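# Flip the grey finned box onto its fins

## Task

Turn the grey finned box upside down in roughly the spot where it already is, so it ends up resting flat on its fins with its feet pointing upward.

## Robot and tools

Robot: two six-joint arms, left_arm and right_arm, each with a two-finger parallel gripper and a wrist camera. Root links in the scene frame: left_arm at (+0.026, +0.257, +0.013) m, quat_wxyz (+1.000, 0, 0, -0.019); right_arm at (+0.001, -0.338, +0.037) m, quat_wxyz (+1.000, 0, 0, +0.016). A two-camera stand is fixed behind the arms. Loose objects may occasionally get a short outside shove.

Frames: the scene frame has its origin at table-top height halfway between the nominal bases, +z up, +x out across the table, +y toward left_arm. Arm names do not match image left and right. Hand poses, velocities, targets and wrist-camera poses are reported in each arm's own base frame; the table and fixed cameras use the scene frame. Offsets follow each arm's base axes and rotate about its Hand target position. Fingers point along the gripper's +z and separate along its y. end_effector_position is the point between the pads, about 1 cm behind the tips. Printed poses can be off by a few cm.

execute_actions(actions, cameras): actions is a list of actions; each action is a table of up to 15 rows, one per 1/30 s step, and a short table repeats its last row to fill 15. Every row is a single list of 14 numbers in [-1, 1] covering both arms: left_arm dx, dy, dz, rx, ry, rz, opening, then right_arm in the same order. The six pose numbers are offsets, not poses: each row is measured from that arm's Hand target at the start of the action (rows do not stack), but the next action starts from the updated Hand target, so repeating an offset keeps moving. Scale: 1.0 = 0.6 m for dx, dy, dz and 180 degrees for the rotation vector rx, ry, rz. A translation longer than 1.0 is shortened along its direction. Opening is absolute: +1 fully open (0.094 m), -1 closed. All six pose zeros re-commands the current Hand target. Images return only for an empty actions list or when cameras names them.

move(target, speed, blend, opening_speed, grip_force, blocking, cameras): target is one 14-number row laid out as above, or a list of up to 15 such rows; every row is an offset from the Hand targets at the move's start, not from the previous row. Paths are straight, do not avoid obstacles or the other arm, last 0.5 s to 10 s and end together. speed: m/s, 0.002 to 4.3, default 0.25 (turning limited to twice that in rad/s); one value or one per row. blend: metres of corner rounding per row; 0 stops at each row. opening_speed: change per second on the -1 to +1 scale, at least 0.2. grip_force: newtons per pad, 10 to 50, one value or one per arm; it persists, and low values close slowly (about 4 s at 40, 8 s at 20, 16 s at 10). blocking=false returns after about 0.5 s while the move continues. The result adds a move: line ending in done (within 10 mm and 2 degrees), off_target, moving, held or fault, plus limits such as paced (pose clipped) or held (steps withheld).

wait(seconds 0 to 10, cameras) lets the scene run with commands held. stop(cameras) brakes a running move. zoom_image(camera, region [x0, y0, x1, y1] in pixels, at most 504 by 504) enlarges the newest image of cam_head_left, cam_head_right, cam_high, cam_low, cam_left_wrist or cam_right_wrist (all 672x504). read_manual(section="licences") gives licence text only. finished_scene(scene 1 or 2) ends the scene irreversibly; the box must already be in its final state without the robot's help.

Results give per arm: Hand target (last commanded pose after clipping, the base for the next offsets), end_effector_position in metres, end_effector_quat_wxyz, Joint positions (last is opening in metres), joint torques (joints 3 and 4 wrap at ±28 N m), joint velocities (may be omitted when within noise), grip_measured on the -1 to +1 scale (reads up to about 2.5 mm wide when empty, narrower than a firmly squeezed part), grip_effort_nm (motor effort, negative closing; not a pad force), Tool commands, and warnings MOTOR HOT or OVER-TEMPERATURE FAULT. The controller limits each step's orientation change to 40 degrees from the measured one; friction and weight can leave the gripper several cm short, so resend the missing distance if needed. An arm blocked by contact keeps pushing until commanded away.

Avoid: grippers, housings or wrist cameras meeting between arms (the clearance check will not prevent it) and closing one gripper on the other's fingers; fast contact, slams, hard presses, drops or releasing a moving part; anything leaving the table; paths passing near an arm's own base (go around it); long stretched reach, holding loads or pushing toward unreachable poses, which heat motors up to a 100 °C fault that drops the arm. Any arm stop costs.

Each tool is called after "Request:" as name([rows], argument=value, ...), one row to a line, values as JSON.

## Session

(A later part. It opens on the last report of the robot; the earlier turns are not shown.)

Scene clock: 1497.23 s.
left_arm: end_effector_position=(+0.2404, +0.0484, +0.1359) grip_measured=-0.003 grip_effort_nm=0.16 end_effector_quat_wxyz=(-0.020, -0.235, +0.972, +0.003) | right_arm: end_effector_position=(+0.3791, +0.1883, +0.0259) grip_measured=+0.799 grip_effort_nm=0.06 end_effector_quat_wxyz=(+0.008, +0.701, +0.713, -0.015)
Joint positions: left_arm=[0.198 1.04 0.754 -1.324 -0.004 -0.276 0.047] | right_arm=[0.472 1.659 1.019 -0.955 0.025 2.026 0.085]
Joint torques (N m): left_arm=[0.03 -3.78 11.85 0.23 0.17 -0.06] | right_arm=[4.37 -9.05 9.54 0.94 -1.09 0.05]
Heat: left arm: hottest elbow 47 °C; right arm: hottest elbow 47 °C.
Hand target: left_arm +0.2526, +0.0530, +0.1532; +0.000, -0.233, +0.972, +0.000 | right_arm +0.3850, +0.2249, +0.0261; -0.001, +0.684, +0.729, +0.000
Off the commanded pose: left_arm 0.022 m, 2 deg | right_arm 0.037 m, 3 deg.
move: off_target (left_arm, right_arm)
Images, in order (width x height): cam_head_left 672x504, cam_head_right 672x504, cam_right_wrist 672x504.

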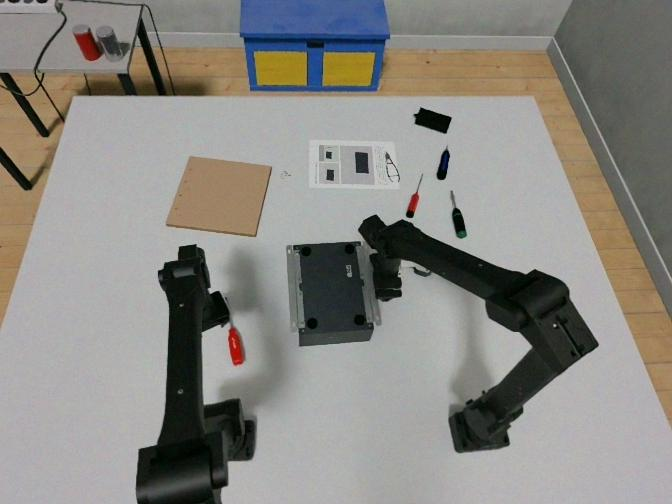

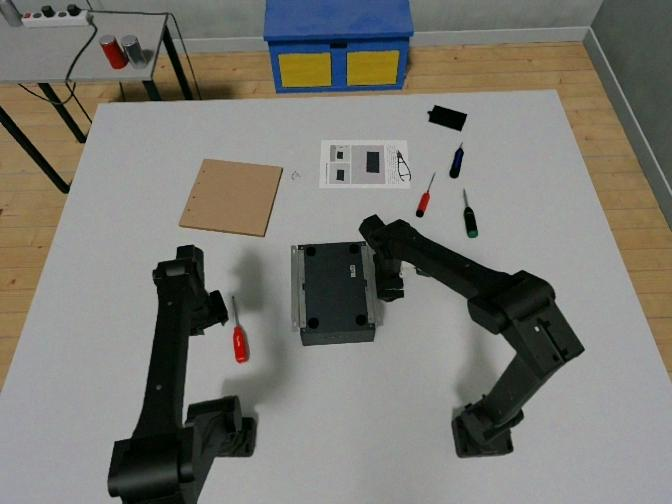

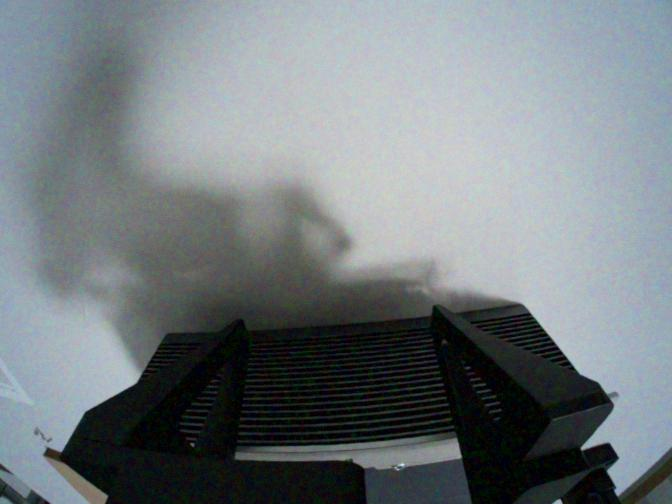

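Request:
move([
  [0,0,0,0,0,0,0,0.0,0.035,0,0,0,0,0.8],
  [0,0,0,0,0,0,0,0.0,-0.10,0,0,0,0,0.8],
  [0,0,0,0,0,0,0,-0.05,-0.10,0.25,0,0,0,0.8],
], speed=[0.06,0.15,0.25], blend=[0,0.02,0], cameras=["cam_head_left","cam_right_wrist"])

Scene clock: 1524.10 s.
left_arm: end_effector_position=(+0.2404, +0.0484, +0.1359) grip_measured=-0.003 grip_effort_nm=0.16 end_effector_quat_wxyz=(-0.020, -0.235, +0.972, +0.003) | right_arm: end_effector_position=(+0.3459, +0.1542, +0.1628) grip_measured=+0.799 grip_effort_nm=0.06 end_effector_quat_wxyz=(-0.005, +0.689, +0.725, -0.013)
Joint positions: left_arm=[0.198 1.04 0.754 -1.324 -0.004 -0.276 0.047] | right_arm=[0.421 1.384 1.107 -1.321 0.001 1.941 0.085]
Joint torques (N m): left_arm=[0.03 -3.96 11.84 0.23 0.16 -0.07] | right_arm=[-0.03 -8.7 10.41 0.18 -0.09 -0.07]
Heat: left arm: hottest elbow 49 °C; right arm: hottest elbow 46 °C.
Hand target: left_arm +0.2526, +0.0530, +0.1532; +0.000, -0.233, +0.972, +0.000 | right_arm +0.3550, +0.1650, +0.1762; -0.001, +0.684, +0.729, +0.000
Off the commanded pose: left_arm 0.022 m, 2 deg | right_arm 0.019 m, 2 deg.
move: off_target (left_arm, right_arm)
Images, in order (width x height): cam_head_left 672x504, cam_right_wrist 672x504.

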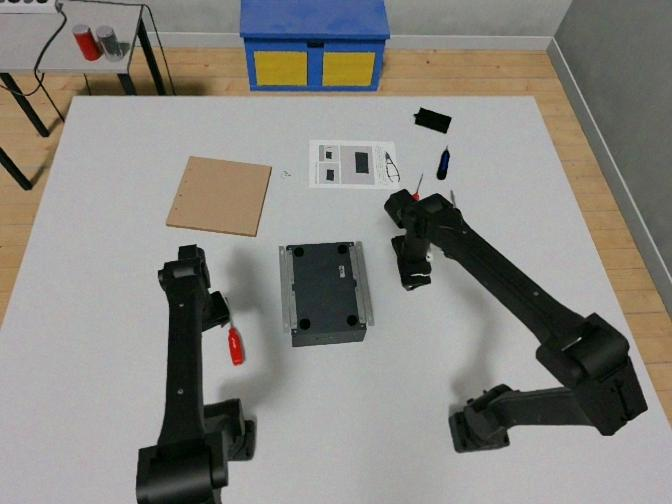

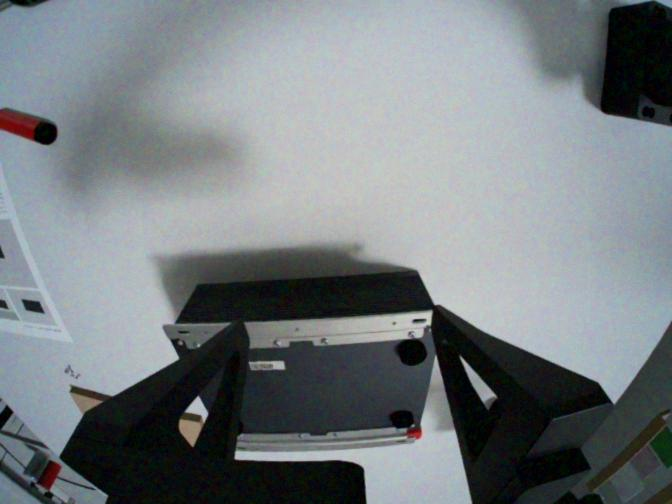

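Request:
move([
  [0,0,0,0,0,0,0,-0.3,0.275,-0.01,0,0,0.4595,0.8],
  [0,0,0,0,0,0,0,-0.3,0.275,-0.257,0,0,0.4595,0.8],
], speed=[0.25,0.2], blend=[0.02,0], cameras=["cam_head_left","cam_right_wrist"])

Scene clock: 1539.80 s.
left_arm: end_effector_position=(+0.2404, +0.0484, +0.1359) grip_measured=-0.003 grip_effort_nm=0.16 end_effector_quat_wxyz=(-0.020, -0.235, +0.972, +0.003) | right_arm: end_effector_position=(+0.1770, +0.3235, +0.0225) grip_measured=+0.799 grip_effort_nm=0.06 end_effector_quat_wxyz=(-0.002, +0.043, +0.999, -0.006)
Joint positions: left_arm=[0.198 1.04 0.754 -1.324 -0.004 -0.276 0.047] | right_arm=[1.072 1.533 0.85 -0.9 0.001 1.158 0.085]
Joint torques (N m): left_arm=[0.15 -4.01 11.82 0.18 0.16 -0.07] | right_arm=[0.44 -9.05 6.5 0.57 -0.01 -0.14]
Heat: left arm: hottest elbow 50 °C; right arm: hottest elbow 47 °C.
Hand target: left_arm +0.2526, +0.0530, +0.1532; +0.000, -0.233, +0.972, +0.000 | right_arm +0.1748, +0.3299, +0.0220; -0.001, +0.032, +0.999, -0.001
Off the commanded pose: left_arm 0.022 m, 2 deg | right_arm 0.007 m, 1 deg.
move: off_target (left_arm)
Images, in order (width x height): cam_head_left 672x504, cam_right_wrist 672x504.

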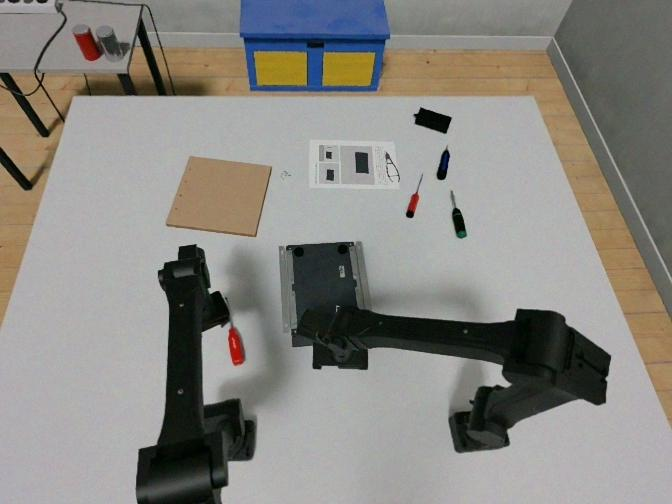

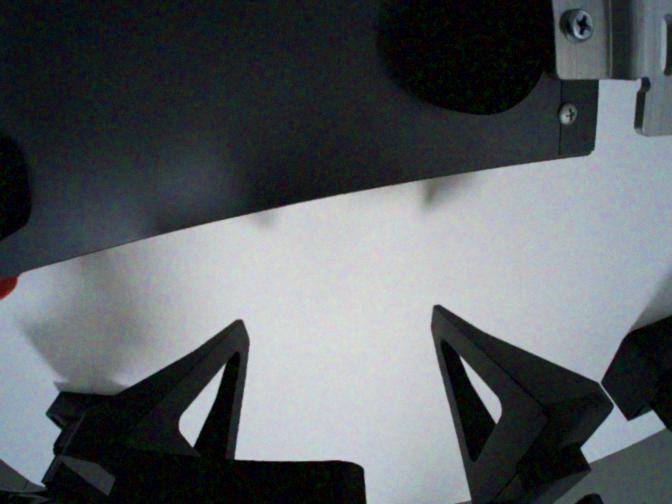

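Request:
move(target=[0,0,0,0,0,0,0,0.242,0.012,-0.005,0,0,0,0.8], speed=0.07, cameras=["cam_head_left","cam_right_wrist"])

Scene clock: 1552.20 s.
left_arm: end_effector_position=(+0.2404, +0.0484, +0.1359) grip_measured=-0.003 grip_effort_nm=0.16 end_effector_quat_wxyz=(-0.020, -0.235, +0.972, +0.003) | right_arm: end_effector_position=(+0.2778, +0.3309, +0.0157) grip_measured=+0.799 grip_effort_nm=0.06 end_effector_quat_wxyz=(-0.025, +0.007, +1.000, -0.013)
Joint positions: left_arm=[0.198 1.04 0.754 -1.324 -0.004 -0.276 0.047] | right_arm=[0.865 1.712 1.057 -0.968 -0.021 0.878 0.085]
Joint torques (N m): left_arm=[0.09 -3.78 11.85 0.21 0.16 -0.06] | right_arm=[-4.72 -9.58 10.51 1.33 0.99 -0.06]
Heat: left arm: hottest elbow 50 °C; right arm: hottest elbow 46 °C.
Hand target: left_arm +0.2526, +0.0530, +0.1532; +0.000, -0.233, +0.972, +0.000 | right_arm +0.3201, +0.3371, +0.0190; -0.001, +0.032, +0.999, -0.001
Off the commanded pose: left_arm 0.022 m, 2 deg | right_arm 0.043 m, 4 deg.
move: off_target (left_arm, right_arm)
Images, in order (width x height): cam_head_left 672x504, cam_right_wrist 672x504.

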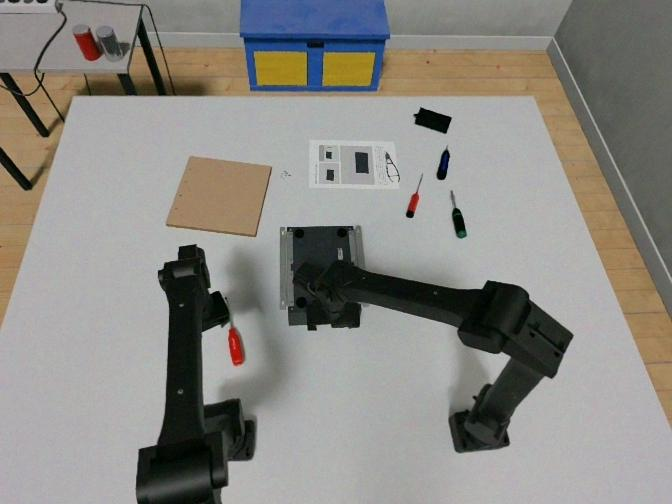

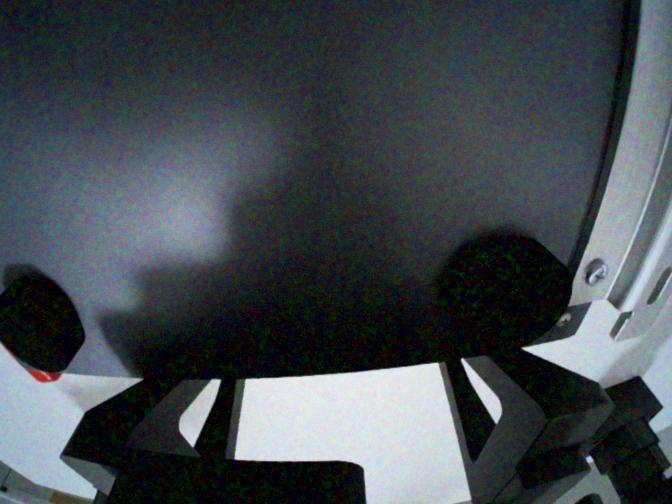

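Request:
move([
  [0,0,0,0,0,0,0,0.018,0.0,0.0,0,0,-0.025,0.8],
  [0,0,0,0,0,0,0,-0.23,0,0.02,0,0,0,0.8],
  [0,0,0,0,0,0,0,-0.23,0,0.32,0,0,0,0.8],
  [0,0,0,0,0,0,0,-0.13,-0.25,0.32,0,0,0,0.8],
], speed=[0.05,0.2,0.25,0.25], blend=[0,0.02,0.05,0], cameras=["cam_head_left","cam_high","cam_low"])

Scene clock: 1564.97 s.
left_arm: end_effector_position=(+0.2404, +0.0484, +0.1359) grip_measured=-0.003 grip_effort_nm=0.17 end_effector_quat_wxyz=(-0.020, -0.235, +0.972, +0.003) | right_arm: end_effector_position=(+0.2410, +0.1913, +0.2079) grip_measured=+0.799 grip_effort_nm=0.06 end_effector_quat_wxyz=(+0.000, +0.030, +1.000, -0.002)
Joint positions: left_arm=[0.198 1.04 0.754 -1.324 -0.004 -0.276 0.047] | right_arm=[0.674 1.15 1.024 -1.446 0.003 0.734 0.085]
Joint torques (N m): left_arm=[0.09 -4.01 11.82 0.17 0.15 -0.06] | right_arm=[-2.14 -6.36 7.91 0.34 -0.11 -0.14]
Heat: left arm: hottest elbow 51 °C; right arm: hottest elbow 46 °C.
Hand target: left_arm +0.2526, +0.0530, +0.1532; +0.000, -0.233, +0.972, +0.000 | right_arm +0.2421, +0.1871, +0.2109; -0.001, +0.032, +0.999, -0.001
Off the commanded pose: left_arm 0.022 m, 2 deg | right_arm 0.005 m, 0 deg.
move: off_target (left_arm)
Images, in order (width x height): cam_head_left 672x504, cam_high 672x504, cam_low 672x504.

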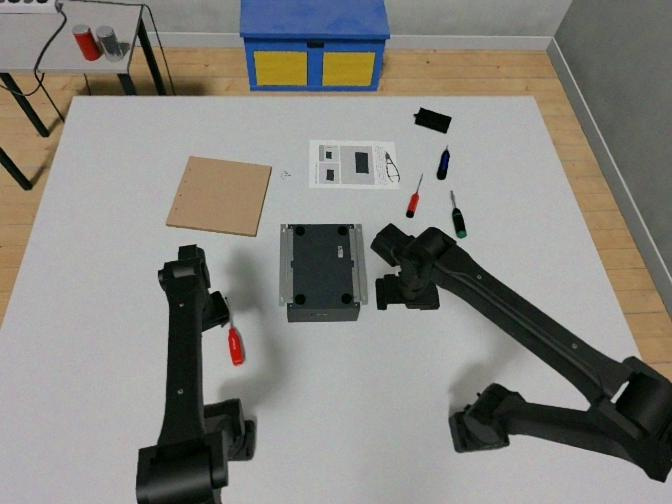

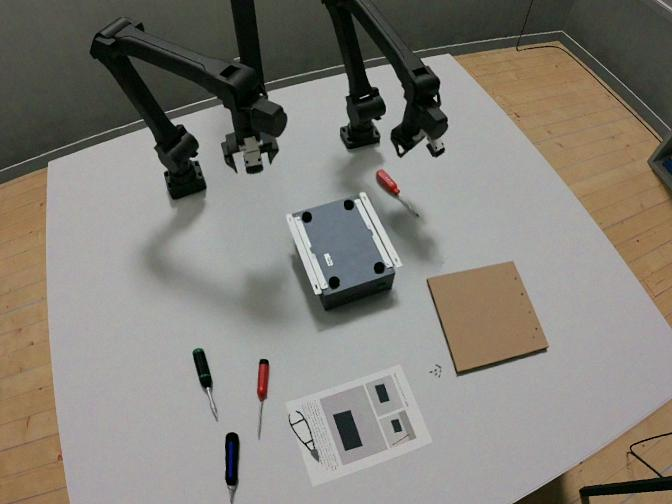

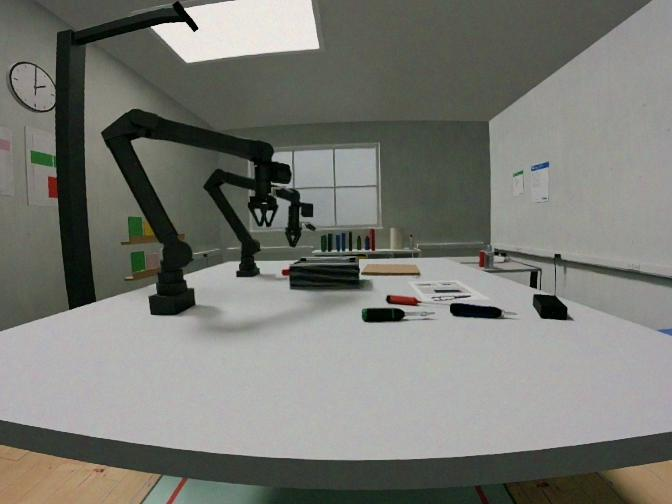

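Request:
finished_scene(scene=2)

The scene is finished: the task was done.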